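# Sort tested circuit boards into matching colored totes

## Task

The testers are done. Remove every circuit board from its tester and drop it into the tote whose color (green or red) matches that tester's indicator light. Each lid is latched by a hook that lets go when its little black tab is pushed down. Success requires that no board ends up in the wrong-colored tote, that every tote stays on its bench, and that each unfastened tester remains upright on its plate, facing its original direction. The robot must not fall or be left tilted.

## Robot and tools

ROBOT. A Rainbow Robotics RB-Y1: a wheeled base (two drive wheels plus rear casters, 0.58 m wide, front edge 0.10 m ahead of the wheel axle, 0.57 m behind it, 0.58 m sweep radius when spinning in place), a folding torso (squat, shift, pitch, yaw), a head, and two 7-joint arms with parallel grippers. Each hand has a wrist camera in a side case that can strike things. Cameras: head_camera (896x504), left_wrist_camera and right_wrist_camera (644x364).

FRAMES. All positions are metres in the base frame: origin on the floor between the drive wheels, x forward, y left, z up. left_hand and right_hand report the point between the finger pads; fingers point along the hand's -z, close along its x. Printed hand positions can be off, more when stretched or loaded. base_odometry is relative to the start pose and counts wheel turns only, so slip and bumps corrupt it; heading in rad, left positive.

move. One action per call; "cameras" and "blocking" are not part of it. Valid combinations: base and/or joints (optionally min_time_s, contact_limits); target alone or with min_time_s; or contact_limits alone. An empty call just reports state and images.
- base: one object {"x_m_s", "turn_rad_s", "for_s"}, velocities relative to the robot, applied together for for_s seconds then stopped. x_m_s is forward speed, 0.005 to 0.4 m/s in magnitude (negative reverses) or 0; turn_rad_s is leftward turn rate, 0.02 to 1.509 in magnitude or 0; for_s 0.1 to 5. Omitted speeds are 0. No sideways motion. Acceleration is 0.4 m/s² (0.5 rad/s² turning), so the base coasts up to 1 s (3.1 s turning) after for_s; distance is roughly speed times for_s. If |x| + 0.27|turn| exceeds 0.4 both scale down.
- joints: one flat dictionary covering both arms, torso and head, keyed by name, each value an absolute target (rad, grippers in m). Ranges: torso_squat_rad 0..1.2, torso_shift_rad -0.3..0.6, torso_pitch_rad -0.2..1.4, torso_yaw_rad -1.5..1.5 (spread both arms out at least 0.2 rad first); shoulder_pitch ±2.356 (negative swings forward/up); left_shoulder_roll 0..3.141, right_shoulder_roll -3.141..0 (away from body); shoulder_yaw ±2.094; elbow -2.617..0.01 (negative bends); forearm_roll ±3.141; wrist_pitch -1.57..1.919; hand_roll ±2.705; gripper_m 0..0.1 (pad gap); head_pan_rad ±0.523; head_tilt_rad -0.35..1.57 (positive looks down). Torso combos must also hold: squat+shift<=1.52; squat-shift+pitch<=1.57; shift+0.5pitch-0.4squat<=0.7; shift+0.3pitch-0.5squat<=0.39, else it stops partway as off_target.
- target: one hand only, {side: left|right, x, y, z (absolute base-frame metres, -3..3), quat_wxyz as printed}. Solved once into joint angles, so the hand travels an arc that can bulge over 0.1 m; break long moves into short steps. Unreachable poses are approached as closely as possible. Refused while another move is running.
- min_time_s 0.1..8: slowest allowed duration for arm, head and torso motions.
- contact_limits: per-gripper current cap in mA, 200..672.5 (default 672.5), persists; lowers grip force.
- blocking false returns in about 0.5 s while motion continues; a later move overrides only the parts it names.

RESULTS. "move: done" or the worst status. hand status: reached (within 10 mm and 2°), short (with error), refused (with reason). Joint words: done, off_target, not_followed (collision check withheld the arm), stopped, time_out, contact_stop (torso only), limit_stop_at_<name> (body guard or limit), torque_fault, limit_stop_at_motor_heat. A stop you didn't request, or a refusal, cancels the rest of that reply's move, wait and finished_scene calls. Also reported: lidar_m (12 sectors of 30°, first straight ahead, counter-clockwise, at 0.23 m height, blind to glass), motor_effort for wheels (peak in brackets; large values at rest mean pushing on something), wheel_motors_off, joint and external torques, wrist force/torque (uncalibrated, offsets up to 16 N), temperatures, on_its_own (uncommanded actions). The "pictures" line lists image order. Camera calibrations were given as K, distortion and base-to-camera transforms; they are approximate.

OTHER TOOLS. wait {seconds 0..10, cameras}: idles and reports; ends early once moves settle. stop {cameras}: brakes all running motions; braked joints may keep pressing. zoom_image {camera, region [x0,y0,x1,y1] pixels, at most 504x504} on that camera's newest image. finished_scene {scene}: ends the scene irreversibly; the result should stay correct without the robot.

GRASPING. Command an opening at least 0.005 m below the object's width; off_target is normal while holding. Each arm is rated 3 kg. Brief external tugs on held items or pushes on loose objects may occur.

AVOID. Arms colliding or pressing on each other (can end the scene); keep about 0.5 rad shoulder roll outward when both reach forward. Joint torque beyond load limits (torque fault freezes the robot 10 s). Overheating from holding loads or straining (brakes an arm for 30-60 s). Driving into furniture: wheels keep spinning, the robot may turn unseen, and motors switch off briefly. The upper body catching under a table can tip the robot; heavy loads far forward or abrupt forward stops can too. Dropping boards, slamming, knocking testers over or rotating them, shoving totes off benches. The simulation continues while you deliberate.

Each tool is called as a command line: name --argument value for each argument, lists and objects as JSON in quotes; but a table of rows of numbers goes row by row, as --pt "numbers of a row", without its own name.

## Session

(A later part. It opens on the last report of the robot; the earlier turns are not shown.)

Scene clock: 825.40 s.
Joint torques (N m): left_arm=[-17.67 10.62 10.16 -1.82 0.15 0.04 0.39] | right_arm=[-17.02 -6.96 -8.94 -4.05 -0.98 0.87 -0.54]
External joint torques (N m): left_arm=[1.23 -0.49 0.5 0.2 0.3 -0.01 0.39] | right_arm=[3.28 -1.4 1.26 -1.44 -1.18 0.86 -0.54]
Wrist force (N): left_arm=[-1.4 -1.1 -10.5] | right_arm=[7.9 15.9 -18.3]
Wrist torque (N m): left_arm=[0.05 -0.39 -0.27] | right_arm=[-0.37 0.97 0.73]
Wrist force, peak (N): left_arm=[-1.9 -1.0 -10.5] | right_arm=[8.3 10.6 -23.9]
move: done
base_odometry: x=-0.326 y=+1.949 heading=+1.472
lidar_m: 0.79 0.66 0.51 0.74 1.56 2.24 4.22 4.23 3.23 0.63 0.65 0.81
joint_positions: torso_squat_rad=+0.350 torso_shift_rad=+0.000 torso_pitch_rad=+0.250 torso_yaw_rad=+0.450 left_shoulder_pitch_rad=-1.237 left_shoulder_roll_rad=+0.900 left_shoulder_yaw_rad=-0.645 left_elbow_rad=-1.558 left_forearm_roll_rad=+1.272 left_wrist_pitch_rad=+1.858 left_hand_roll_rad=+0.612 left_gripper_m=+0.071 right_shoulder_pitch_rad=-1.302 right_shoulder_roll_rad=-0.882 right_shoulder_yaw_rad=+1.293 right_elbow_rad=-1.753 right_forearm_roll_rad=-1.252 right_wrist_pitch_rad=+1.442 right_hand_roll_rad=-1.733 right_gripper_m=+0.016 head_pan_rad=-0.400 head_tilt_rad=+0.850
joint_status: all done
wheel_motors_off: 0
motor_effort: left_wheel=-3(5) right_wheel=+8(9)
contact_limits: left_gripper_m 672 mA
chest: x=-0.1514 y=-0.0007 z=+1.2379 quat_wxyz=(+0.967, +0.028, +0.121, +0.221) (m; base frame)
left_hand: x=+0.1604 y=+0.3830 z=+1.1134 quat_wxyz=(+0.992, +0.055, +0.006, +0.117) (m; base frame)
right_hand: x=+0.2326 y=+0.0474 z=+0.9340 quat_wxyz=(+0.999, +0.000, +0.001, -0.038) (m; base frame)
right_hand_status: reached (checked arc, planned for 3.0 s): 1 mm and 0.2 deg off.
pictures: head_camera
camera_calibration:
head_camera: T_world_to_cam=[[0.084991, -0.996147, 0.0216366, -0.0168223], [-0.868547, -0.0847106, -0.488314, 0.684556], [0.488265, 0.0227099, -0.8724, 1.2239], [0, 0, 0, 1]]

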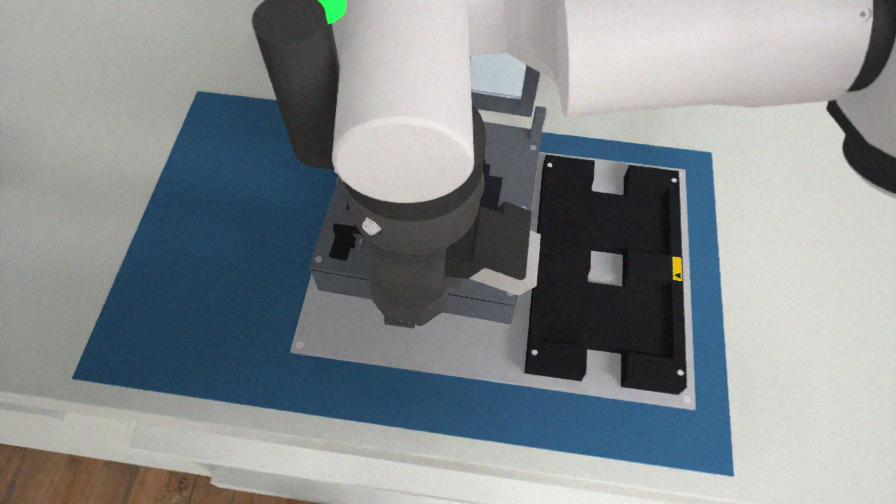

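move --target '{"side":"right","x":0.208,"y":0.044,"z":0.934,"quat_wxyz":[0.9997,0,0,-0.0245]}' --min_time_s 3 --cameras '["head_camera"]'

Scene clock: 835.50 s.
Joint torques (N m): left_arm=[-17.74 10.47 9.84 -1.83 0.19 0.1 0.4] | right_arm=[-16.24 -5.92 -9.04 -4.74 -1.28 0.57 -0.64]
External joint torques (N m): left_arm=[1.16 -0.65 0.17 0.19 0.34 0.05 0.39] | right_arm=[3.24 -0.65 1.04 -1.92 -1.47 0.56 -0.64]
Wrist force (N): left_arm=[-1.7 -1.2 -10.3] | right_arm=[8.8 15.5 -19.1]
Wrist torque (N m): left_arm=[0.05 -0.42 -0.26] | right_arm=[-0.38 0.89 0.88]
Wrist force, peak (N): left_arm=[-1.7 -1.0 -10.6] | right_arm=[8.1 10.0 -24.8]
move: done
base_odometry: x=-0.326 y=+1.949 heading=+1.472
lidar_m: 0.79 0.66 0.49 0.75 1.55 2.24 4.23 4.23 3.25 0.63 0.65 0.81
joint_positions: torso_squat_rad=+0.350 torso_shift_rad=+0.000 torso_pitch_rad=+0.250 torso_yaw_rad=+0.450 left_shoulder_pitch_rad=-1.237 left_shoulder_roll_rad=+0.900 left_shoulder_yaw_rad=-0.645 left_elbow_rad=-1.558 left_forearm_roll_rad=+1.272 left_wrist_pitch_rad=+1.858 left_hand_roll_rad=+0.612 left_gripper_m=+0.071 right_shoulder_pitch_rad=-1.290 right_shoulder_roll_rad=-0.889 right_shoulder_yaw_rad=+1.307 right_elbow_rad=-1.848 right_forearm_roll_rad=-1.230 right_wrist_pitch_rad=+1.453 right_hand_roll_rad=-1.792 right_gripper_m=+0.016 head_pan_rad=-0.400 head_tilt_rad=+0.850
joint_status: all done
wheel_motors_off: 0
motor_effort: left_wheel=-4(5) right_wheel=+6(8)
contact_limits: left_gripper_m 672 mA
chest: x=-0.1514 y=-0.0007 z=+1.2379 quat_wxyz=(+0.967, +0.028, +0.121, +0.221) (m; base frame)
left_hand: x=+0.1604 y=+0.3830 z=+1.1134 quat_wxyz=(+0.992, +0.055, +0.006, +0.117) (m; base frame)
right_hand: x=+0.2089 y=+0.0443 z=+0.9339 quat_wxyz=(+1.000, +0.000, +0.002, -0.024) (m; base frame)
right_hand_status: reached (checked arc, planned for 3.0 s): 1 mm and 0.2 deg off.
pictures: head_camera
camera_calibration:
head_camera: T_world_to_cam=[[0.0849973, -0.996146, 0.0216358, -0.0168202], [-0.86855, -0.0847158, -0.488307, 0.684549], [0.488258, 0.0227129, -0.872404, 1.2239], [0, 0, 0, 1]]

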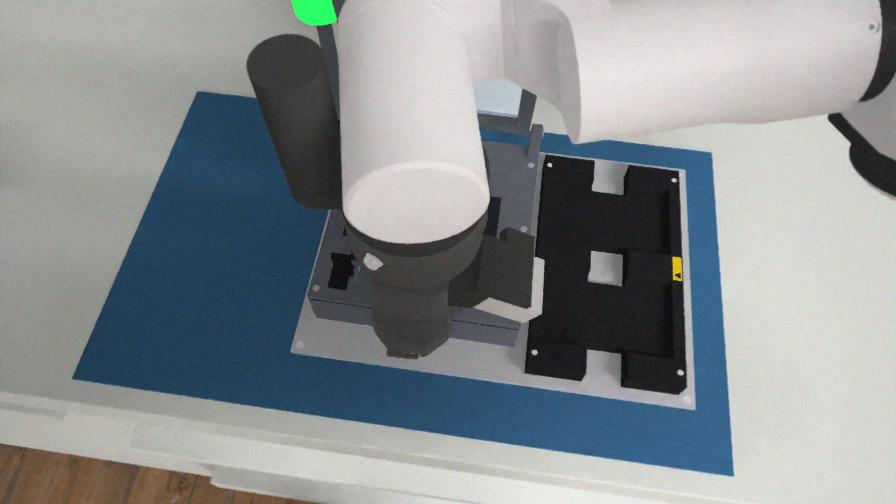

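move --joints '{"right_gripper_m":0.035}' --cameras '[]'

move --target '{"side":"right","x":0.209,"y":0.044,"z":0.97,"quat_wxyz":[0.9997,0,0,-0.0245]}' --min_time_s 1.5 --cameras '["right_wrist_camera"]'

move --target '{"side":"right","x":0.2,"y":0.0,"z":1.08,"quat_wxyz":[0.9997,0,0,-0.0245]}' --min_time_s 1.5 --cameras '["head_camera"]'

move --joints '{"right_shoulder_pitch_rad":-0.924,"right_shoulder_roll_rad":-1.856,"right_shoulder_yaw_rad":1.366,"right_elbow_rad":-2.364,"right_forearm_roll_rad":-0.513,"right_wrist_pitch_rad":0.666,"right_hand_roll_rad":-1.47}' --cameras '["head_camera"]'

Scene clock: 857.63 s.
Wrist force, peak (N): left_arm=[-1.8 -1.0 -10.6] | right_arm=[8.9 16.0 -19.5]
move: done
joint_status: all done
wheel_motors_off: 0
motor_effort: left_wheel=-4(5) right_wheel=+6(8)
contact_limits: left_gripper_m 672 mA
pictures: none

Scene clock: 859.47 s.
Wrist force, peak (N): left_arm=[-1.9 -0.8 -10.6] | right_arm=[2.5 16.6 -14.3]
move: done
joint_status: all done
wheel_motors_off: 0
motor_effort: left_wheel=-3(6) right_wheel=+5(8)
contact_limits: left_gripper_m 672 mA
right_hand_status: reached (checked arc, planned for 1.5 s): 0 mm and 0.0 deg off.
pictures: right_wrist_camera
camera_calibration:
right_wrist_camera: T_world_to_cam=[[-0.997493, 0.0687442, -0.0167866, 0.224051], [0.0541659, 0.894382, 0.444013, -0.448174], [0.0455369, 0.44199, -0.895863, 0.91156], [0, 0, 0, 1]]

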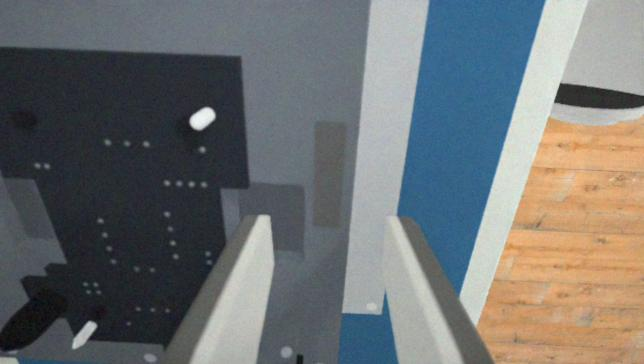

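Scene clock: 861.30 s.
Wrist force, peak (N): left_arm=[-1.7 -1.2 -10.6] | right_arm=[2.2 10.7 -13.6]
move: done
joint_status: all done
wheel_motors_off: 0
motor_effort: left_wheel=-4(6) right_wheel=+7(9)
contact_limits: left_gripper_m 672 mA
right_hand_status: reached (checked arc, planned for 1.5 s): 0 mm and 0.0 deg off.
pictures: head_camera
camera_calibration:
head_camera: T_world_to_cam=[[0.085008, -0.996145, 0.0216395, -0.0168175], [-0.868509, -0.0847251, -0.488379, 0.684589], [0.48833, 0.0227221, -0.872363, 1.2239], [0, 0, 0, 1]]

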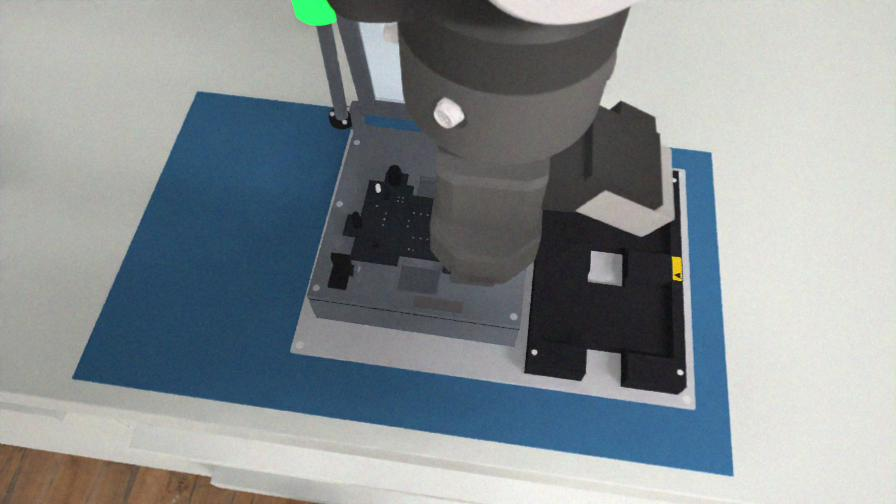

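Scene clock: 862.70 s.
Joint torques (N m): left_arm=[-17.65 10.4 10.04 -1.88 0.12 0.08 0.38] | right_arm=[-8.7 -11.61 -8.29 -1.83 0.27 -0.11 -0.2]
External joint torques (N m): left_arm=[1.25 -0.72 0.37 0.14 0.28 0.03 0.38] | right_arm=[-0.05 0.97 -0.05 0.03 -0.52 0.22 -0.23]
Wrist force (N): left_arm=[-1.6 -1.2 -10.4] | right_arm=[-1.0 10.0 -12.2]
Wrist torque (N m): left_arm=[0.04 -0.45 -0.26] | right_arm=[-0.03 0.64 0.47]
Wrist force, peak (N): left_arm=[-1.9 -1.0 -10.6] | right_arm=[1.1 10.4 -13.7]
move: done
base_odometry: x=-0.326 y=+1.949 heading=+1.472
lidar_m: 0.79 0.65 0.51 0.75 1.55 2.23 4.23 4.24 3.24 0.62 0.65 0.81
joint_positions: torso_squat_rad=+0.350 torso_shift_rad=+0.000 torso_pitch_rad=+0.250 torso_yaw_rad=+0.450 left_shoulder_pitch_rad=-1.237 left_shoulder_roll_rad=+0.900 left_shoulder_yaw_rad=-0.645 left_elbow_rad=-1.558 left_forearm_roll_rad=+1.272 left_wrist_pitch_rad=+1.858 left_hand_roll_rad=+0.612 left_gripper_m=+0.071 right_shoulder_pitch_rad=-0.924 right_shoulder_roll_rad=-1.856 right_shoulder_yaw_rad=+1.366 right_elbow_rad=-2.364 right_forearm_roll_rad=-0.513 right_wrist_pitch_rad=+0.666 right_hand_roll_rad=-1.470 right_gripper_m=+0.035 head_pan_rad=-0.400 head_tilt_rad=+0.850
joint_status: all done
wheel_motors_off: 0
motor_effort: left_wheel=-3(6) right_wheel=+6(7)
contact_limits: left_gripper_m 672 mA
chest: x=-0.1515 y=-0.0008 z=+1.2379 quat_wxyz=(+0.967, +0.028, +0.121, +0.221) (m; base frame)
left_hand: x=+0.1603 y=+0.3830 z=+1.1134 quat_wxyz=(+0.992, +0.055, +0.006, +0.117) (m; base frame)
right_hand: x=+0.2897 y=-0.1507 z=+0.9739 quat_wxyz=(+0.940, +0.111, -0.256, +0.195) (m; base frame)
pictures: head_camera
camera_calibration:
head_camera: T_world_to_cam=[[0.0849462, -0.996151, 0.0216377, -0.0168561], [-0.868477, -0.0846686, -0.488445, 0.684645], [0.488397, 0.0226997, -0.872326, 1.22389], [0, 0, 0, 1]]

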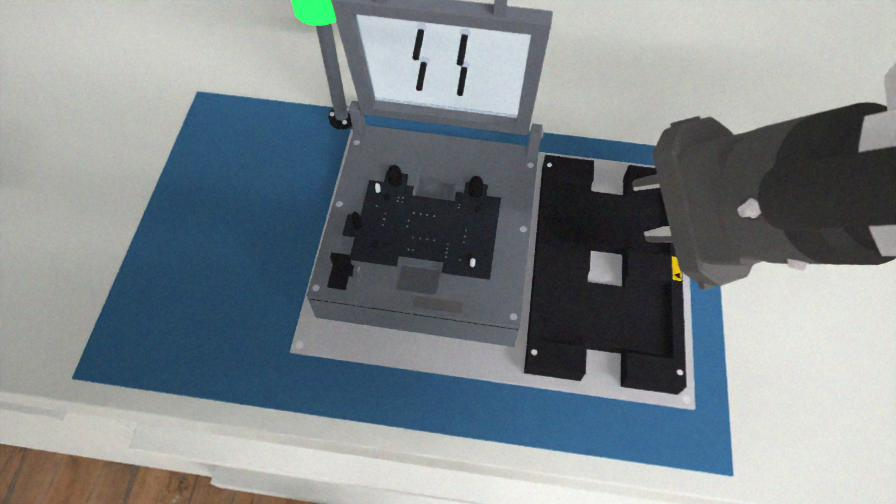

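move --base '{"x_m_s":-0.3,"for_s":2}' --cameras '[]'

move --joints '{"torso_yaw_rad":0,"torso_pitch_rad":0,"head_pan_rad":0,"head_tilt_rad":0.4}' --cameras '[]'

move --base '{"turn_rad_s":0.6,"for_s":4.85}'

Scene clock: 873.37 s.
Wrist force, peak (N): left_arm=[-1.8 -0.8 -10.7] | right_arm=[-1.1 10.1 -12.3]
move: done
base_status: done (sent for 2 of 2 s)
wheel_motors_off: 0
motor_effort: left_wheel=+6(28) right_wheel=-2(19)
contact_limits: left_gripper_m 672 mA
pictures: none

Scene clock: 875.03 s.
Wrist force, peak (N): left_arm=[-2.7 -0.4 -10.5] | right_arm=[-1.3 10.6 -12.1]
move: done
joint_status: all done
wheel_motors_off: 0
motor_effort: left_wheel=+6(8) right_wheel=-5(7)
contact_limits: left_gripper_m 672 mA
pictures: none

Scene clock: 881.40 s.
Joint torques (N m): left_arm=[-19 8 9.81 -1.41 -0.18 -0.43 0.35] | right_arm=[-9.95 -10.75 -8.99 0.51 0.58 -0.15 -0.12]
External joint torques (N m): left_arm=[1.43 -0.43 0.36 0.1 0.15 -0.03 0.36] | right_arm=[-0.16 0.71 0.28 0.11 -0.42 0 -0.16]
Wrist force (N): left_arm=[-3.3 -0.6 -10.0] | right_arm=[-2.3 10.4 -10.6]
Wrist torque (N m): left_arm=[0.01 -0.52 -0.25] | right_arm=[-0.03 0.58 0.47]
Wrist force, peak (N): left_arm=[-3.5 -0.4 -10.4] | right_arm=[-2.5 10.9 -11.3]
move: done
base_odometry: x=-0.385 y=+1.352 heading=-1.891
lidar_m: 3.63 3.65 3.41 3.10 1.15 0.90 1.41 0.94 0.94 1.51 1.51 1.86
base_status: done (sent for 4.87 of 4.87 s)
joint_positions: torso_squat_rad=+0.350 torso_shift_rad=+0.000 torso_pitch_rad=+0.000 torso_yaw_rad=+0.000 left_shoulder_pitch_rad=-1.237 left_shoulder_roll_rad=+0.900 left_shoulder_yaw_rad=-0.645 left_elbow_rad=-1.558 left_forearm_roll_rad=+1.272 left_wrist_pitch_rad=+1.858 left_hand_roll_rad=+0.612 left_gripper_m=+0.071 right_shoulder_pitch_rad=-0.924 right_shoulder_roll_rad=-1.856 right_shoulder_yaw_rad=+1.366 right_elbow_rad=-2.364 right_forearm_roll_rad=-0.513 right_wrist_pitch_rad=+0.666 right_hand_roll_rad=-1.470 right_gripper_m=+0.035 head_pan_rad=+0.000 head_tilt_rad=+0.400
wheel_motors_off: 0
motor_effort: left_wheel=+1(27) right_wheel=+3(29)
contact_limits: left_gripper_m 672 mA
chest: x=-0.2281 y=-0.0007 z=+1.2475 quat_wxyz=(+1.000, +0.000, +0.000, +0.000) (m; base frame)
left_hand: x=+0.2387 y=+0.1999 z=+1.2039 quat_wxyz=(+0.987, +0.013, -0.123, -0.099) (m; base frame)
right_hand: x=+0.1503 y=-0.3501 z=+1.1007 quat_wxyz=(+0.924, +0.001, -0.381, +0.001) (m; base frame)
pictures: head_camera, left_wrist_camera, right_wrist_camera
camera_calibration:
head_camera: T_world_to_cam=[[0.00554519, -0.998762, 0.0494407, -0.0729658], [-0.352654, -0.0482181, -0.934511, 1.33896], [0.935737, -0.0122534, -0.352485, 0.642023], [0, 0, 0, 1]]
left_wrist_camera: T_world_to_cam=[[0.955665, -0.184487, 0.229497, -0.468829], [-0.270179, -0.85929, 0.434309, -0.252321], [0.11708, -0.477059, -0.871038, 1.18508], [0, 0, 0, 1]]
right_wrist_camera: T_world_to_cam=[[-0.697116, 0.0194948, -0.716693, 0.902926], [-0.30766, 0.89478, 0.323595, 0.0365867], [0.647591, 0.446081, -0.617768, 0.810521], [0, 0, 0, 1]]

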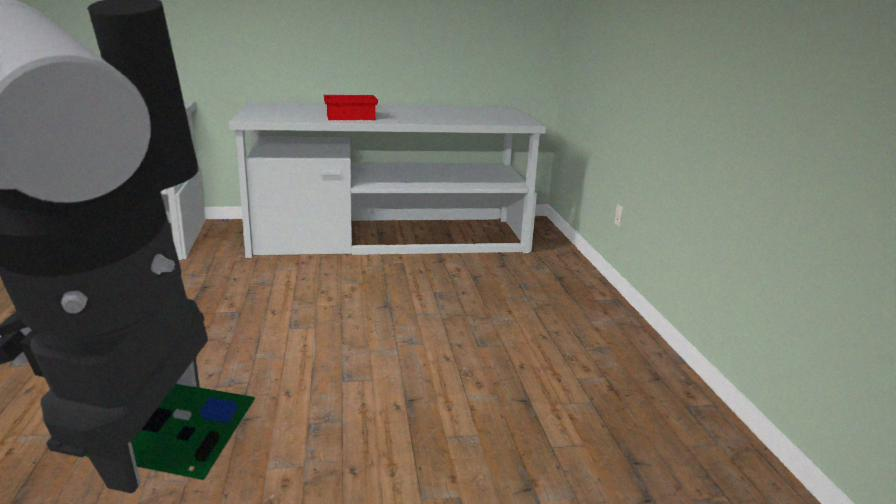

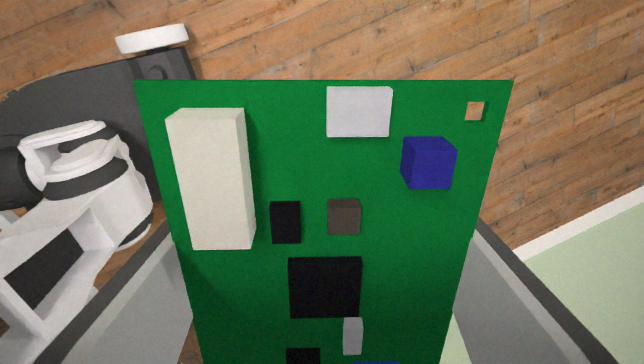

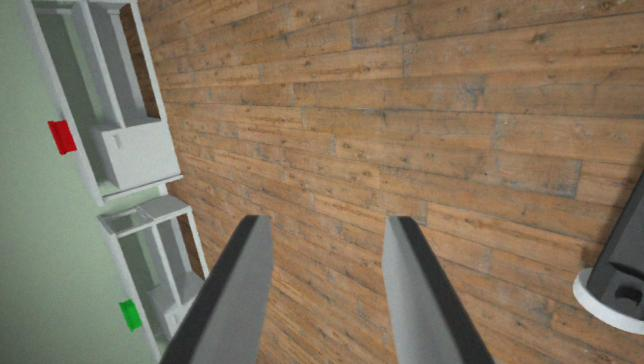

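move --base '{"turn_rad_s":0.5,"for_s":1.58}' --cameras '["head_camera"]'

Scene clock: 888.43 s.
Joint torques (N m): left_arm=[-19.25 7.88 9.86 -1.27 -0.04 -0.35 0.38] | right_arm=[-9.52 -10.48 -9.16 0.41 0.64 -0.12 -0.16]
External joint torques (N m): left_arm=[1.19 -0.55 0.41 0.24 0.28 0.05 0.39] | right_arm=[0.28 0.98 0.11 0.01 -0.37 0.02 -0.2]
Wrist force (N): left_arm=[-3.3 -0.6 -10.3] | right_arm=[-2.5 10.7 -11.1]
Wrist torque (N m): left_arm=[0.01 -0.53 -0.25] | right_arm=[-0.08 0.57 0.48]
Wrist force, peak (N): left_arm=[-3.2 -0.7 -10.5] | right_arm=[-2.5 10.9 -11.3]
move: done
base_odometry: x=-0.385 y=+1.352 heading=-1.108
lidar_m: 4.02 3.15 2.77 0.93 0.89 1.39 0.92 1.19 1.53 1.64 2.38 3.63
base_status: done (sent for 1.57 of 1.57 s)
joint_positions: torso_squat_rad=+0.350 torso_shift_rad=+0.000 torso_pitch_rad=+0.000 torso_yaw_rad=+0.000 left_shoulder_pitch_rad=-1.237 left_shoulder_roll_rad=+0.900 left_shoulder_yaw_rad=-0.645 left_elbow_rad=-1.558 left_forearm_roll_rad=+1.272 left_wrist_pitch_rad=+1.858 left_hand_roll_rad=+0.612 left_gripper_m=+0.071 right_shoulder_pitch_rad=-0.924 right_shoulder_roll_rad=-1.856 right_shoulder_yaw_rad=+1.366 right_elbow_rad=-2.364 right_forearm_roll_rad=-0.513 right_wrist_pitch_rad=+0.666 right_hand_roll_rad=-1.470 right_gripper_m=+0.035 head_pan_rad=+0.000 head_tilt_rad=+0.400
wheel_motors_off: 0
motor_effort: left_wheel=+2(18) right_wheel=+4(24)
contact_limits: left_gripper_m 672 mA
chest: x=-0.2281 y=-0.0007 z=+1.2475 quat_wxyz=(+1.000, +0.000, +0.000, +0.000) (m; base frame)
left_hand: x=+0.2387 y=+0.1999 z=+1.2039 quat_wxyz=(+0.987, +0.013, -0.123, -0.099) (m; base frame)
right_hand: x=+0.1503 y=-0.3502 z=+1.1007 quat_wxyz=(+0.924, +0.001, -0.381, +0.001) (m; base frame)
pictures: head_camera
camera_calibration:
head_camera: T_world_to_cam=[[0.00554731, -0.998762, 0.0494415, -0.0729699], [-0.352654, -0.0482196, -0.934511, 1.33896], [0.935737, -0.0122517, -0.352484, 0.642023], [0, 0, 0, 1]]

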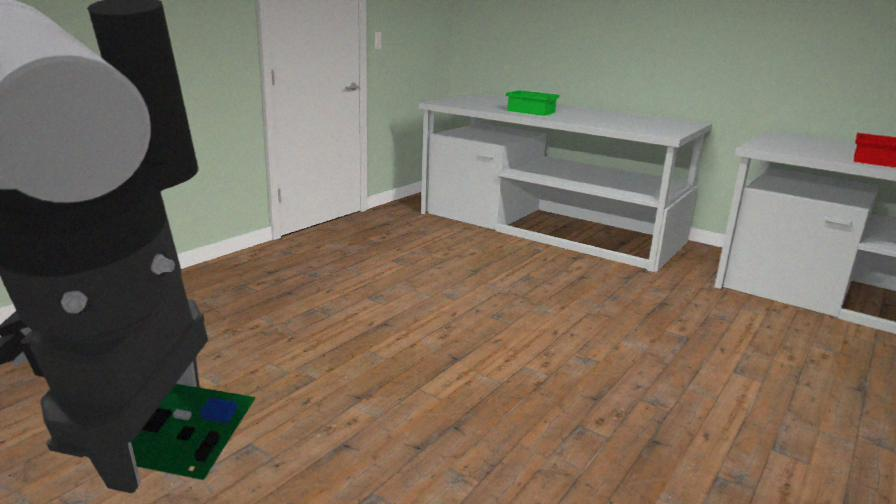

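move --base '{"turn_rad_s":-0.15,"for_s":0.5}' --cameras '[]'

move --base '{"x_m_s":0.38,"for_s":5}' --cameras '[]'

move --base '{"x_m_s":0.38,"for_s":4}'

Scene clock: 904.63 s.
Wrist force, peak (N): left_arm=[-3.5 -0.4 -10.5] | right_arm=[-2.3 11.1 -11.2]
move: done
base_status: done (sent for 0.5 of 0.5 s)
wheel_motors_off: 0
motor_effort: left_wheel=+1(16) right_wheel=-3(14)
contact_limits: left_gripper_m 672 mA
pictures: none

Scene clock: 910.93 s.
Wrist force, peak (N): left_arm=[-2.8 -0.4 -10.6] | right_arm=[-2.3 10.8 -11.5]
move: done
base_status: done (sent for 5 of 5 s)
wheel_motors_off: 0
motor_effort: left_wheel=+3(33) right_wheel=-7(24)
contact_limits: left_gripper_m 672 mA
pictures: none

Scene clock: 916.23 s.
Joint torques (N m): left_arm=[-19.31 7.83 9.7 -1.44 -0.13 -0.4 0.38] | right_arm=[-9.97 -10.56 -9.14 0.47 0.57 -0.1 -0.15]
External joint torques (N m): left_arm=[1.13 -0.6 0.25 0.07 0.19 0 0.4] | right_arm=[-0.17 0.9 0.13 0.07 -0.44 0.04 -0.19]
Wrist force (N): left_arm=[-3.3 -0.4 -10.0] | right_arm=[-2.4 10.5 -10.9]
Wrist torque (N m): left_arm=[-0.02 -0.52 -0.25] | right_arm=[-0.05 0.57 0.47]
Wrist force, peak (N): left_arm=[-3.4 -0.5 -10.7] | right_arm=[-2.4 10.9 -11.4]
move: done
base_odometry: x=+0.912 y=-1.812 heading=-1.181
lidar_m: 0.74 0.93 1.32 1.38 1.94 3.63 3.83 3.40 2.97 1.01 1.11 1.32
base_status: done (sent for 4 of 4 s)
joint_positions: torso_squat_rad=+0.350 torso_shift_rad=+0.000 torso_pitch_rad=+0.000 torso_yaw_rad=+0.000 left_shoulder_pitch_rad=-1.237 left_shoulder_roll_rad=+0.900 left_shoulder_yaw_rad=-0.645 left_elbow_rad=-1.558 left_forearm_roll_rad=+1.272 left_wrist_pitch_rad=+1.858 left_hand_roll_rad=+0.612 left_gripper_m=+0.071 right_shoulder_pitch_rad=-0.924 right_shoulder_roll_rad=-1.856 right_shoulder_yaw_rad=+1.366 right_elbow_rad=-2.364 right_forearm_roll_rad=-0.513 right_wrist_pitch_rad=+0.666 right_hand_roll_rad=-1.470 right_gripper_m=+0.035 head_pan_rad=+0.000 head_tilt_rad=+0.400
wheel_motors_off: 0
motor_effort: left_wheel=+3(31) right_wheel=-7(15)
contact_limits: left_gripper_m 672 mA
chest: x=-0.2280 y=-0.0007 z=+1.2475 quat_wxyz=(+1.000, +0.000, +0.000, +0.000) (m; base frame)
left_hand: x=+0.2387 y=+0.2000 z=+1.2038 quat_wxyz=(+0.987, +0.013, -0.123, -0.099) (m; base frame)
right_hand: x=+0.1504 y=-0.3501 z=+1.1006 quat_wxyz=(+0.924, +0.001, -0.381, +0.001) (m; base frame)
pictures: head_camera, left_wrist_camera, right_wrist_camera
camera_calibration:
head_camera: T_world_to_cam=[[0.00555899, -0.99876, 0.0494756, -0.0729716], [-0.352812, -0.0482536, -0.934449, 1.33889], [0.935678, -0.012261, -0.352642, 0.642125], [0, 0, 0, 1]]
left_wrist_camera: T_world_to_cam=[[0.955708, -0.184473, 0.229328, -0.468686], [-0.270094, -0.859276, 0.43439, -0.252351], [0.116923, -0.47709, -0.871042, 1.18506], [0, 0, 0, 1]]
right_wrist_camera: T_world_to_cam=[[-0.697243, 0.0194631, -0.71657, 0.902806], [-0.307613, 0.894787, 0.32362, 0.0365569], [0.647477, 0.446069, -0.617897, 0.810591], [0, 0, 0, 1]]

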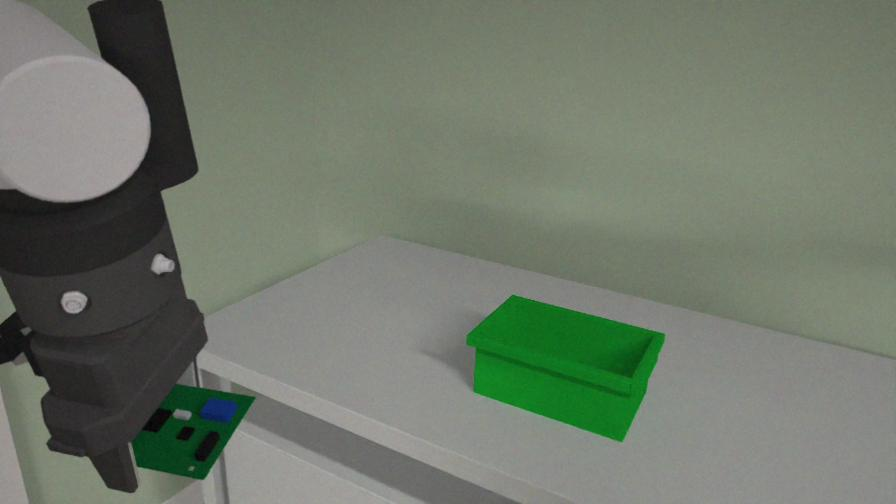

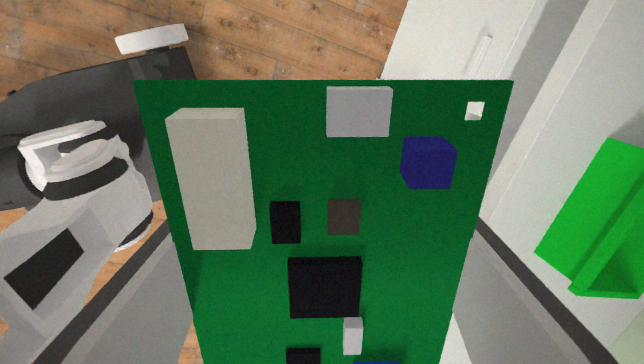

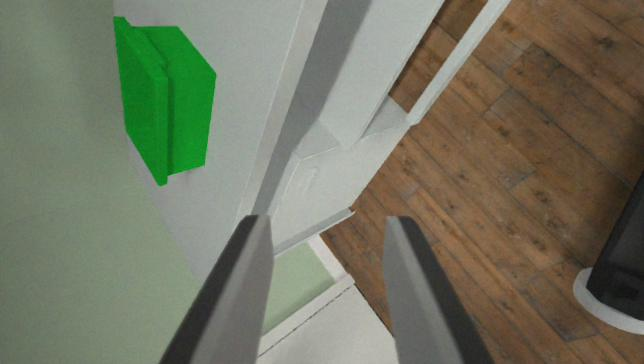

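move --base '{"turn_rad_s":-0.43,"for_s":1.0}' --cameras '[]'

move --base '{"x_m_s":0.2,"for_s":1.5}' --joints '{"head_tilt_rad":0.7}' --cameras '["head_camera"]'

Scene clock: 945.97 s.
Wrist force, peak (N): left_arm=[-3.1 -0.5 -10.4] | right_arm=[-2.6 10.9 -11.5]
move: done
base_status: done (sent for 1 of 1 s)
wheel_motors_off: 0
motor_effort: left_wheel=+4(30) right_wheel=+2(27)
contact_limits: left_gripper_m 672 mA
pictures: none

Scene clock: 948.27 s.
Joint torques (N m): left_arm=[-19.22 7.9 9.84 -1.38 -0.04 -0.4 0.36] | right_arm=[-9.87 -10.42 -9.23 0.48 0.64 -0.12 -0.16]
External joint torques (N m): left_arm=[1.22 -0.53 0.39 0.13 0.28 0 0.37] | right_arm=[-0.07 1.04 0.04 0.08 -0.36 0.02 -0.2]
Wrist force (N): left_arm=[-2.9 -0.7 -10.2] | right_arm=[-2.3 10.6 -11.0]
Wrist torque (N m): left_arm=[0.00 -0.48 -0.25] | right_arm=[-0.06 0.58 0.48]
Wrist force, peak (N): left_arm=[-3.1 -0.7 -10.6] | right_arm=[-2.5 11.0 -11.3]
move: done
base_odometry: x=+0.900 y=-2.112 heading=-1.611
lidar_m: 0.91 0.47 0.57 1.29 1.39 2.12 3.94 4.26 3.36 1.23 0.85 1.04
base_status: done (sent for 1.5 of 1.5 s)
joint_positions: torso_squat_rad=+0.350 torso_shift_rad=+0.000 torso_pitch_rad=+0.000 torso_yaw_rad=+0.000 left_shoulder_pitch_rad=-1.237 left_shoulder_roll_rad=+0.900 left_shoulder_yaw_rad=-0.645 left_elbow_rad=-1.558 left_forearm_roll_rad=+1.272 left_wrist_pitch_rad=+1.858 left_hand_roll_rad=+0.612 left_gripper_m=+0.071 right_shoulder_pitch_rad=-0.924 right_shoulder_roll_rad=-1.856 right_shoulder_yaw_rad=+1.366 right_elbow_rad=-2.364 right_forearm_roll_rad=-0.513 right_wrist_pitch_rad=+0.666 right_hand_roll_rad=-1.470 right_gripper_m=+0.035 head_pan_rad=+0.000 head_tilt_rad=+0.700
joint_status: all done
wheel_motors_off: 0
motor_effort: left_wheel=-2(30) right_wheel=+2(29)
contact_limits: left_gripper_m 672 mA
chest: x=-0.2279 y=-0.0007 z=+1.2475 quat_wxyz=(+1.000, +0.000, +0.000, +0.000) (m; base frame)
left_hand: x=+0.2388 y=+0.1999 z=+1.2038 quat_wxyz=(+0.987, +0.013, -0.123, -0.099) (m; base frame)
right_hand: x=+0.1504 y=-0.3501 z=+1.1006 quat_wxyz=(+0.925, +0.001, -0.381, +0.001) (m; base frame)
pictures: head_camera
camera_calibration:
head_camera: T_world_to_cam=[[0.0201995, -0.998758, 0.0455462, -0.0642923], [-0.613206, -0.0483571, -0.788441, 1.07393], [0.789665, -0.0120031, -0.613421, 0.989506], [0, 0, 0, 1]]

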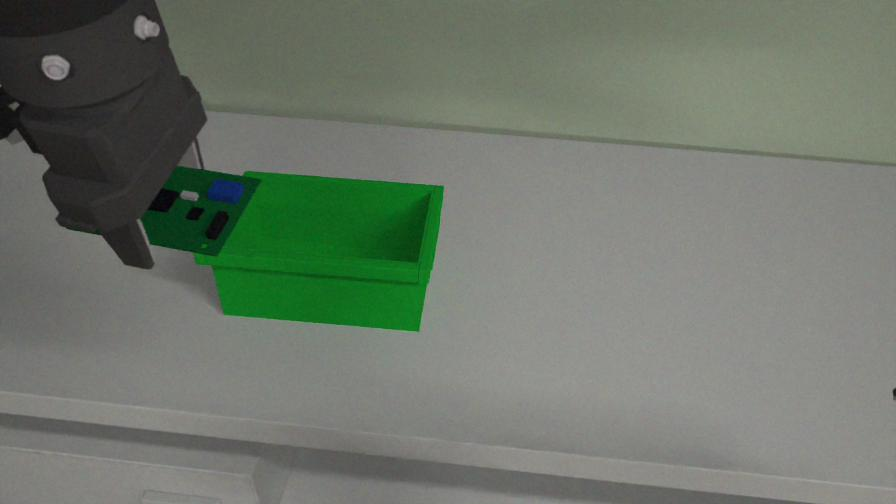

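move --base '{"x_m_s":0.1,"for_s":1.4}' --joints '{"torso_pitch_rad":0.25,"head_tilt_rad":0.85}' --cameras '["head_camera"]'

move --target '{"side":"left","x":0.38,"y":0.15,"z":1.1,"quat_wxyz":[1,0,0,-0.011]}' --min_time_s 2

Scene clock: 957.27 s.
Wrist force, peak (N): left_arm=[-3.4 -0.6 -10.4] | right_arm=[-1.1 10.9 -12.4]
move: done
base_status: done (sent for 1.4 of 1.4 s)
joint_status: all done
wheel_motors_off: 0
motor_effort: left_wheel=-3(19) right_wheel=-1(28)
contact_limits: left_gripper_m 672 mA
pictures: head_camera
camera_calibration:
head_camera: T_world_to_cam=[[0.0366362, -0.99875, 0.0340159, -0.048072], [-0.871826, -0.0485805, -0.4874, 0.683835], [0.488443, -0.0117995, -0.872516, 1.22271], [0, 0, 0, 1]]

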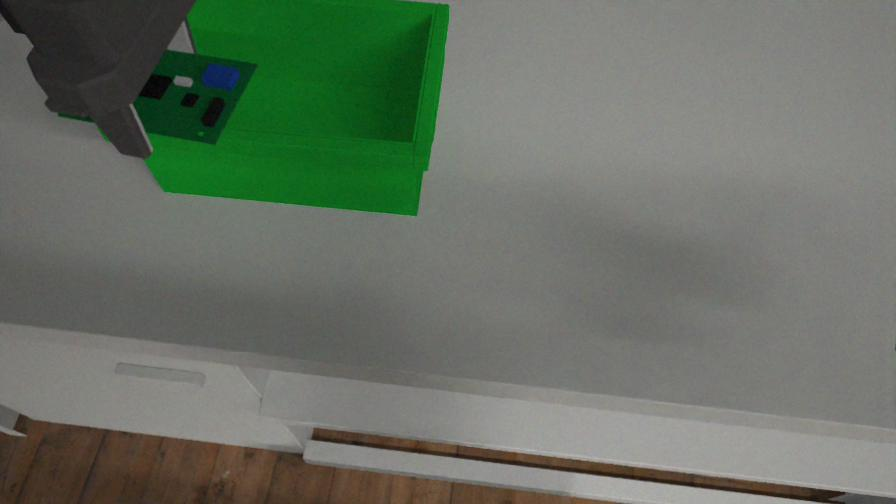

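Scene clock: 959.60 s.
Joint torques (N m): left_arm=[-23.37 7.53 4.72 -2.66 0.07 -0.3 -0.21] | right_arm=[-7.88 -13.17 -7.52 -0.84 0.43 -0.09 -0.2]
External joint torques (N m): left_arm=[1.03 -1.18 -1.4 1.18 0.05 -0.21 -0.21] | right_arm=[0.24 0.56 0.25 0.16 -0.34 0.01 -0.23]
Wrist force (N): left_arm=[-1.5 -0.1 -10.6] | right_arm=[-1.4 10.6 -11.8]
Wrist torque (N m): left_arm=[-0.03 -0.40 -0.21] | right_arm=[-0.05 0.60 0.49]
Wrist force, peak (N): left_arm=[-1.4 -0.3 -10.7] | right_arm=[-1.3 10.9 -12.3]
move: done
base_odometry: x=+0.895 y=-2.252 heading=-1.611
lidar_m: 0.87 0.38 0.36 1.27 1.37 2.10 4.09 4.28 3.38 0.85 0.88 0.89
joint_positions: torso_squat_rad=+0.350 torso_shift_rad=+0.000 torso_pitch_rad=+0.250 torso_yaw_rad=+0.000 left_shoulder_pitch_rad=-1.595 left_shoulder_roll_rad=+0.577 left_shoulder_yaw_rad=-0.724 left_elbow_rad=-0.797 left_forearm_roll_rad=+1.136 left_wrist_pitch_rad=+1.778 left_hand_roll_rad=+0.486 left_gripper_m=+0.071 right_shoulder_pitch_rad=-0.924 right_shoulder_roll_rad=-1.856 right_shoulder_yaw_rad=+1.366 right_elbow_rad=-2.364 right_forearm_roll_rad=-0.513 right_wrist_pitch_rad=+0.666 right_hand_roll_rad=-1.470 right_gripper_m=+0.035 head_pan_rad=+0.000 head_tilt_rad=+0.850
joint_status: all done
wheel_motors_off: 0
motor_effort: left_wheel=-3(4) right_wheel=-1(1)
contact_limits: left_gripper_m 672 mA
chest: x=-0.1514 y=-0.0007 z=+1.2379 quat_wxyz=(+0.992, +0.000, +0.125, +0.000) (m; base frame)
left_hand: x=+0.3794 y=+0.1501 z=+1.1002 quat_wxyz=(+1.000, -0.001, -0.003, -0.011) (m; base frame)
left_hand_status: reached (checked arc, planned for 2.0 s): 1 mm and 0.4 deg off.
right_hand: x=+0.1789 y=-0.3501 z=+1.0019 quat_wxyz=(+0.965, +0.001, -0.263, +0.001) (m; base frame)
pictures: head_camera, left_wrist_camera, right_wrist_camera
camera_calibration:
head_camera: T_world_to_cam=[[0.0366288, -0.99875, 0.0340107, -0.0480752], [-0.871801, -0.0485721, -0.487445, 0.683862], [0.488488, -0.011796, -0.872491, 1.22271], [0, 0, 0, 1]]
left_wrist_camera: T_world_to_cam=[[0.999963, -0.0058143, -0.00631882, -0.372906], [-0.00197746, -0.872023, 0.489461, -0.372593], [-0.00835603, -0.489431, -0.872002, 1.10505], [0, 0, 0, 1]]
right_wrist_camera: T_world_to_cam=[[-0.852873, 0.0193648, -0.52176, 0.684589], [-0.218118, 0.89472, 0.389743, -0.00506685], [0.474377, 0.446207, -0.758859, 0.903372], [0, 0, 0, 1]]

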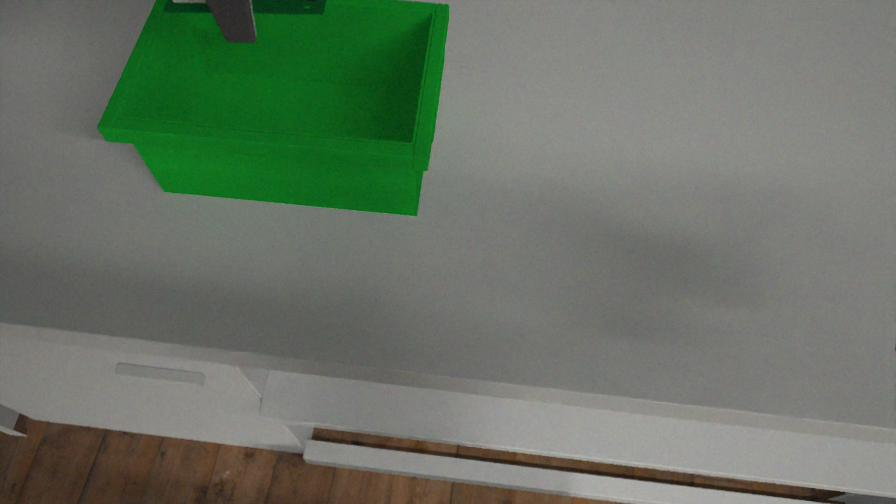

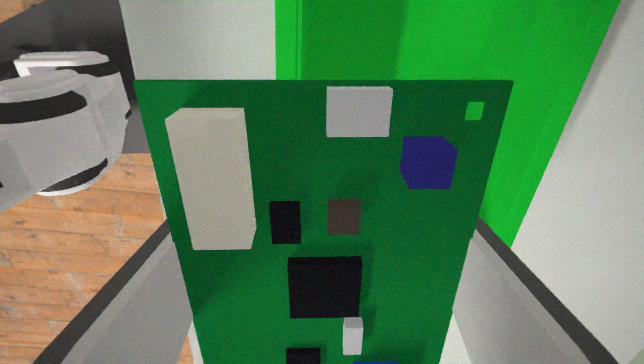

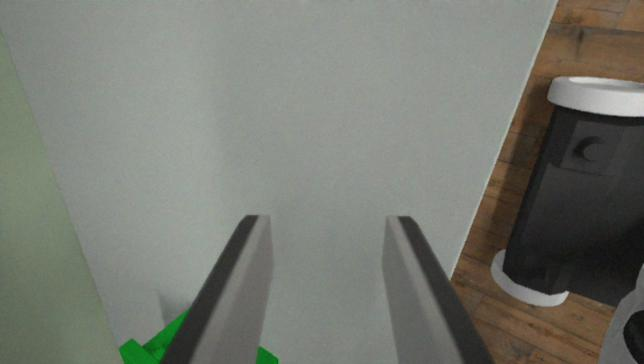

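move --target '{"side":"left","x":0.44,"y":0.132,"z":1.05,"quat_wxyz":[1,0,0,-0.016]}' --min_time_s 2

Scene clock: 969.80 s.
Joint torques (N m): left_arm=[-24.91 7 1.16 -3.03 -0.01 -0.63 -0.12] | right_arm=[-8.18 -12.93 -7.92 -0.76 0.48 -0.04 -0.21]
External joint torques (N m): left_arm=[0.67 -1.79 -1.18 1.34 0.02 -0.17 -0.11] | right_arm=[-0.06 0.79 -0.16 0.24 -0.29 0.06 -0.24]
Wrist force (N): left_arm=[-2.7 0.1 -10.3] | right_arm=[-1.2 10.7 -12.0]
Wrist torque (N m): left_arm=[-0.02 -0.43 -0.22] | right_arm=[-0.04 0.63 0.50]
Wrist force, peak (N): left_arm=[-2.9 -0.2 -10.6] | right_arm=[-1.3 10.8 -12.3]
move: short
base_odometry: x=+0.895 y=-2.252 heading=-1.611
lidar_m: 0.88 0.37 0.36 1.27 1.38 2.10 4.07 4.28 3.38 0.84 0.88 0.89
joint_positions: torso_squat_rad=+0.350 torso_shift_rad=+0.000 torso_pitch_rad=+0.250 torso_yaw_rad=+0.000 left_shoulder_pitch_rad=-1.693 left_shoulder_roll_rad=+0.354 left_shoulder_yaw_rad=-0.744 left_elbow_rad=-0.267 left_forearm_roll_rad=+1.047 left_wrist_pitch_rad=+1.376 left_hand_roll_rad=+0.244 left_gripper_m=+0.071 right_shoulder_pitch_rad=-0.924 right_shoulder_roll_rad=-1.856 right_shoulder_yaw_rad=+1.366 right_elbow_rad=-2.364 right_forearm_roll_rad=-0.513 right_wrist_pitch_rad=+0.666 right_hand_roll_rad=-1.470 right_gripper_m=+0.035 head_pan_rad=+0.000 head_tilt_rad=+0.850
joint_status: all done
wheel_motors_off: 0
motor_effort: left_wheel=-4(4) right_wheel=+0(3)
contact_limits: left_gripper_m 672 mA
chest: x=-0.1514 y=-0.0007 z=+1.2379 quat_wxyz=(+0.992, +0.000, +0.125, +0.000) (m; base frame)
left_hand: x=+0.4393 y=+0.1322 z=+1.0501 quat_wxyz=(+0.995, -0.013, -0.094, -0.016) (m; base frame)
left_hand_status: short (checked arc, as near as the solve gets, planned for 2.0 s): 1 mm and 10.8 deg off. The place is met; only the turn is off.
right_hand: x=+0.1789 y=-0.3501 z=+1.0019 quat_wxyz=(+0.965, +0.001, -0.263, +0.001) (m; base frame)
pictures: head_camera, left_wrist_camera, right_wrist_camera
camera_calibration:
head_camera: T_world_to_cam=[[0.0366287, -0.99875, 0.034011, -0.0480755], [-0.871802, -0.0485722, -0.487445, 0.683862], [0.488488, -0.0117964, -0.872491, 1.22271], [0, 0, 0, 1]]
left_wrist_camera: T_world_to_cam=[[0.984611, -0.0139508, 0.174203, -0.614986], [-0.101194, -0.858207, 0.503229, -0.336273], [0.142482, -0.513113, -0.846412, 0.963064], [0, 0, 0, 1]]
right_wrist_camera: T_world_to_cam=[[-0.852873, 0.0193646, -0.52176, 0.684588], [-0.218117, 0.894721, 0.389743, -0.00506693], [0.474376, 0.446206, -0.758859, 0.903372], [0, 0, 0, 1]]

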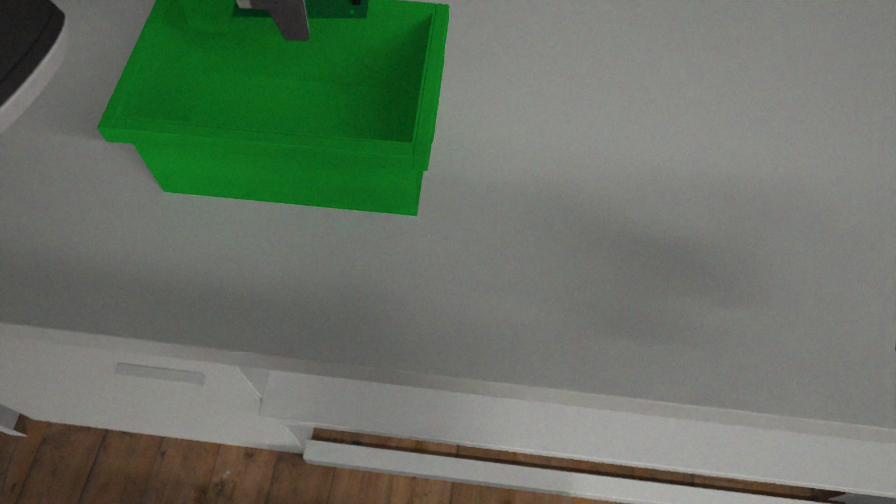

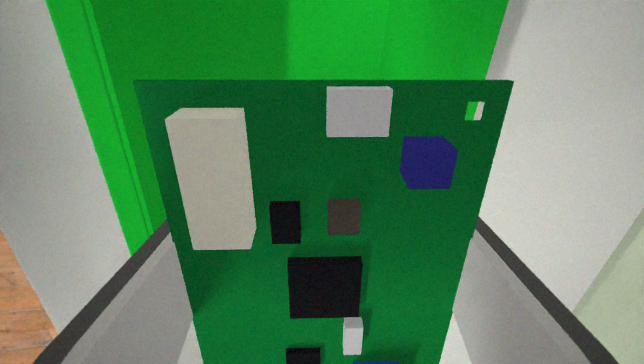

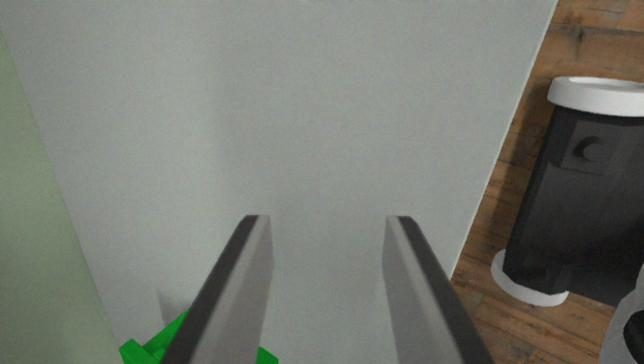

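move --target '{"side":"left","x":0.34,"y":0.132,"z":1.15,"quat_wxyz":[1,0,0,-0.016]}' --min_time_s 2 --cameras '[]'

move --joints '{"torso_pitch_rad":0.45,"head_tilt_rad":0.55}' --min_time_s 2 --cameras '[]'

move --target '{"side":"left","x":0.44,"y":0.132,"z":1.05,"quat_wxyz":[1,0,0,-0.016]}' --min_time_s 2

Scene clock: 981.40 s.
Wrist force, peak (N): left_arm=[-3.2 0.0 -10.6] | right_arm=[-1.4 11.0 -12.1]
move: done
joint_status: all done
wheel_motors_off: 0
motor_effort: left_wheel=-4(5) right_wheel=+1(2)
contact_limits: left_gripper_m 672 mA
left_hand_status: reached (checked arc, planned for 2.0 s): 0 mm and 0.1 deg off.
pictures: none

Scene clock: 983.70 s.
Wrist force, peak (N): left_arm=[-1.9 0.1 -10.6] | right_arm=[0.0 10.7 -13.0]
move: done
joint_status: all done
wheel_motors_off: 0
motor_effort: left_wheel=-4(5) right_wheel=+1(2)
contact_limits: left_gripper_m 672 mA
pictures: none

Scene clock: 986.03 s.
Joint torques (N m): left_arm=[-23.51 6.52 6.28 -0.32 0.04 -0.34 -0.2] | right_arm=[-6.31 -14.3 -6.06 -1.78 0.27 -0.02 -0.21]
External joint torques (N m): left_arm=[0.59 -1.76 -1.25 1.14 0.02 -0.26 -0.2] | right_arm=[0.12 0.62 0.16 0.3 -0.28 0.05 -0.23]
Wrist force (N): left_arm=[-1.6 0.0 -10.3] | right_arm=[-0.2 10.9 -12.6]
Wrist torque (N m): left_arm=[-0.01 -0.35 -0.22] | right_arm=[-0.08 0.68 0.50]
Wrist force, peak (N): left_arm=[-1.8 -0.1 -10.7] | right_arm=[0.2 10.9 -12.8]
move: done
base_odometry: x=+0.895 y=-2.252 heading=-1.611
lidar_m: 0.87 0.38 0.36 1.27 1.36 2.10 4.07 4.29 3.39 0.85 0.88 0.89
joint_positions: torso_squat_rad=+0.350 torso_shift_rad=+0.000 torso_pitch_rad=+0.450 torso_yaw_rad=+0.000 left_shoulder_pitch_rad=-1.824 left_shoulder_roll_rad=+0.711 left_shoulder_yaw_rad=-1.051 left_elbow_rad=-0.902 left_forearm_roll_rad=+1.411 left_wrist_pitch_rad=+1.632 left_hand_roll_rad=+0.603 left_gripper_m=+0.071 right_shoulder_pitch_rad=-0.924 right_shoulder_roll_rad=-1.856 right_shoulder_yaw_rad=+1.366 right_elbow_rad=-2.364 right_forearm_roll_rad=-0.513 right_wrist_pitch_rad=+0.666 right_hand_roll_rad=-1.470 right_gripper_m=+0.035 head_pan_rad=+0.000 head_tilt_rad=+0.550
joint_status: all done
wheel_motors_off: 0
motor_effort: left_wheel=-3(4) right_wheel=+0(2)
contact_limits: left_gripper_m 672 mA
chest: x=-0.0934 y=-0.0007 z=+1.2167 quat_wxyz=(+0.975, +0.000, +0.223, +0.000) (m; base frame)
left_hand: x=+0.4399 y=+0.1321 z=+1.0501 quat_wxyz=(+1.000, +0.000, +0.000, -0.016) (m; base frame)
left_hand_status: reached (checked arc, planned for 2.0 s): 0 mm and 0.1 deg off.
right_hand: x=+0.1835 y=-0.3500 z=+0.9199 quat_wxyz=(+0.986, +0.001, -0.165, +0.001) (m; base frame)
pictures: head_camera, left_wrist_camera, right_wrist_camera
camera_calibration:
head_camera: T_world_to_cam=[[0.0329159, -0.998753, 0.0375375, -0.0549993], [-0.818721, -0.0484862, -0.572141, 0.863555], [0.573248, -0.0119001, -0.819296, 1.06788], [0, 0, 0, 1]]
left_wrist_camera: T_world_to_cam=[[0.999802, -0.0161815, -0.011564, -0.426891], [-0.00846483, -0.872345, 0.488817, -0.360044], [-0.0179976, -0.488622, -0.87231, 1.05749], [0, 0, 0, 1]]
right_wrist_camera: T_world_to_cam=[[-0.939473, 0.0192439, -0.342082, 0.496271], [-0.136532, 0.894697, 0.425295, -0.0198291], [0.314245, 0.446259, -0.837916, 0.941035], [0, 0, 0, 1]]

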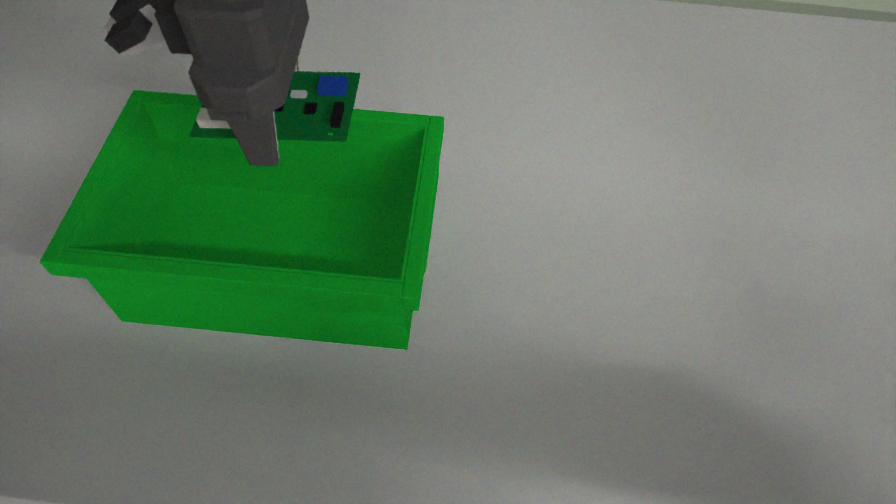

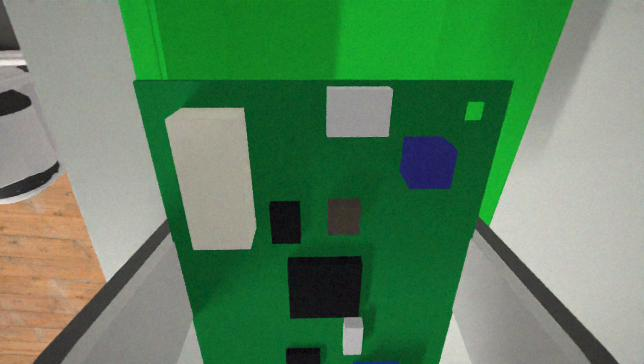

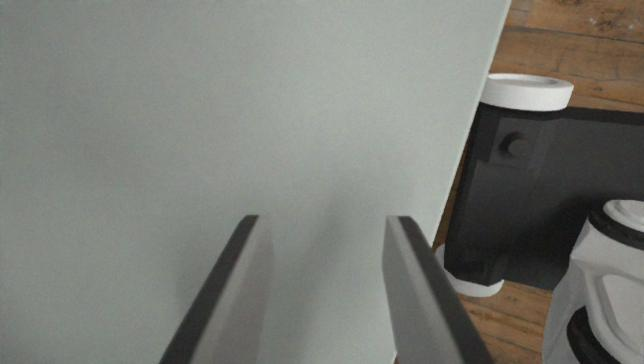

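move --target '{"side":"left","x":0.43,"y":0.13,"z":0.975,"quat_wxyz":[1,0,0,-0.016]}' --min_time_s 2 --cameras '["head_camera","left_wrist_camera"]'

Scene clock: 997.93 s.
Joint torques (N m): left_arm=[-21.34 6.2 6.3 -2.17 -0.01 -0.36 0.49] | right_arm=[-6.3 -14.28 -6.03 -1.8 0.25 -0.01 -0.27]
External joint torques (N m): left_arm=[2.29 -1.98 -1.32 -0.46 -0.03 -0.28 0.49] | right_arm=[0.13 0.64 0.18 0.28 -0.3 0.06 -0.29]
Wrist force (N): left_arm=[-1.9 -0.3 -10.4] | right_arm=[0.1 10.5 -12.7]
Wrist torque (N m): left_arm=[0.02 -0.43 -0.24] | right_arm=[-0.05 0.73 0.50]
Wrist force, peak (N): left_arm=[-1.9 -0.2 -10.8] | right_arm=[0.0 10.7 -13.1]
move: done
base_odometry: x=+0.895 y=-2.252 heading=-1.611
lidar_m: 0.87 0.37 0.37 1.26 1.38 2.10 4.08 4.28 3.38 0.85 0.87 0.89
joint_positions: torso_squat_rad=+0.350 torso_shift_rad=+0.000 torso_pitch_rad=+0.450 torso_yaw_rad=+0.000 left_shoulder_pitch_rad=-1.693 left_shoulder_roll_rad=+0.676 left_shoulder_yaw_rad=-1.088 left_elbow_rad=-0.928 left_forearm_roll_rad=+1.362 left_wrist_pitch_rad=+1.492 left_hand_roll_rad=+0.626 left_gripper_m=+0.071 right_shoulder_pitch_rad=-0.924 right_shoulder_roll_rad=-1.856 right_shoulder_yaw_rad=+1.366 right_elbow_rad=-2.364 right_forearm_roll_rad=-0.513 right_wrist_pitch_rad=+0.666 right_hand_roll_rad=-1.470 right_gripper_m=+0.035 head_pan_rad=+0.000 head_tilt_rad=+0.550
joint_status: all done
wheel_motors_off: 0
motor_effort: left_wheel=-2(4) right_wheel=+0(2)
contact_limits: left_gripper_m 672 mA
chest: x=-0.0934 y=-0.0007 z=+1.2167 quat_wxyz=(+0.975, +0.000, +0.223, +0.000) (m; base frame)
left_hand: x=+0.4302 y=+0.1301 z=+0.9753 quat_wxyz=(+1.000, +0.000, +0.000, -0.016) (m; base frame)
left_hand_status: reached (checked arc, planned for 2.0 s): 0 mm and 0.0 deg off.
right_hand: x=+0.1835 y=-0.3500 z=+0.9199 quat_wxyz=(+0.986, +0.001, -0.165, +0.001) (m; base frame)
pictures: head_camera, left_wrist_camera
camera_calibration:
head_camera: T_world_to_cam=[[0.0329161, -0.998753, 0.0375377, -0.0549995], [-0.818721, -0.0484864, -0.572141, 0.863556], [0.573248, -0.0119002, -0.819296, 1.06788], [0, 0, 0, 1]]
left_wrist_camera: T_world_to_cam=[[0.9998, -0.016117, -0.0118108, -0.417795], [-0.00829145, -0.872442, 0.488648, -0.325186], [-0.0181798, -0.488452, -0.872401, 0.991232], [0, 0, 0, 1]]

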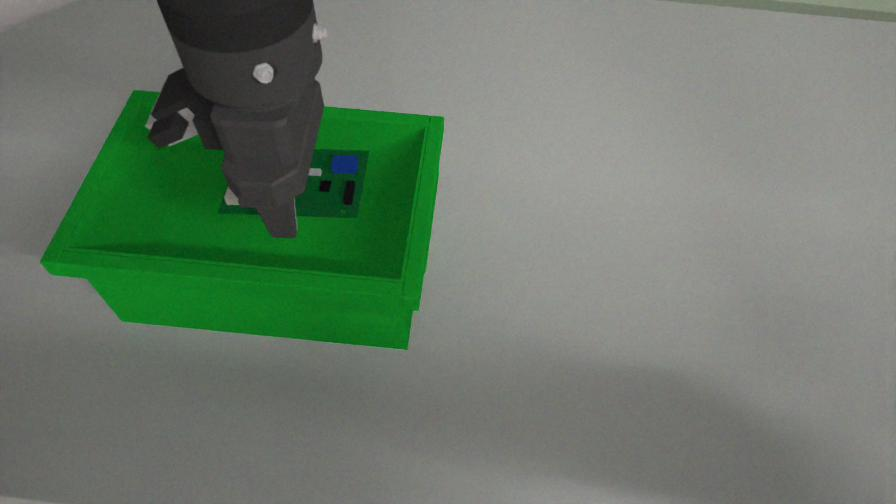

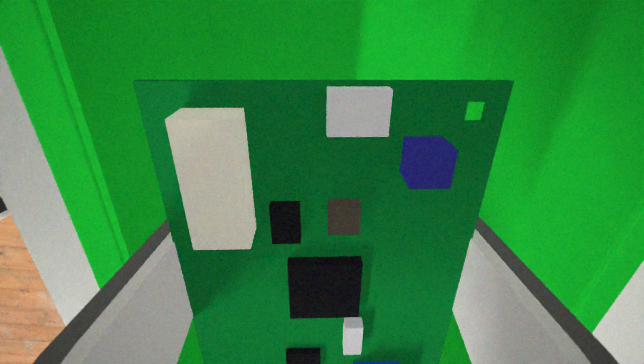

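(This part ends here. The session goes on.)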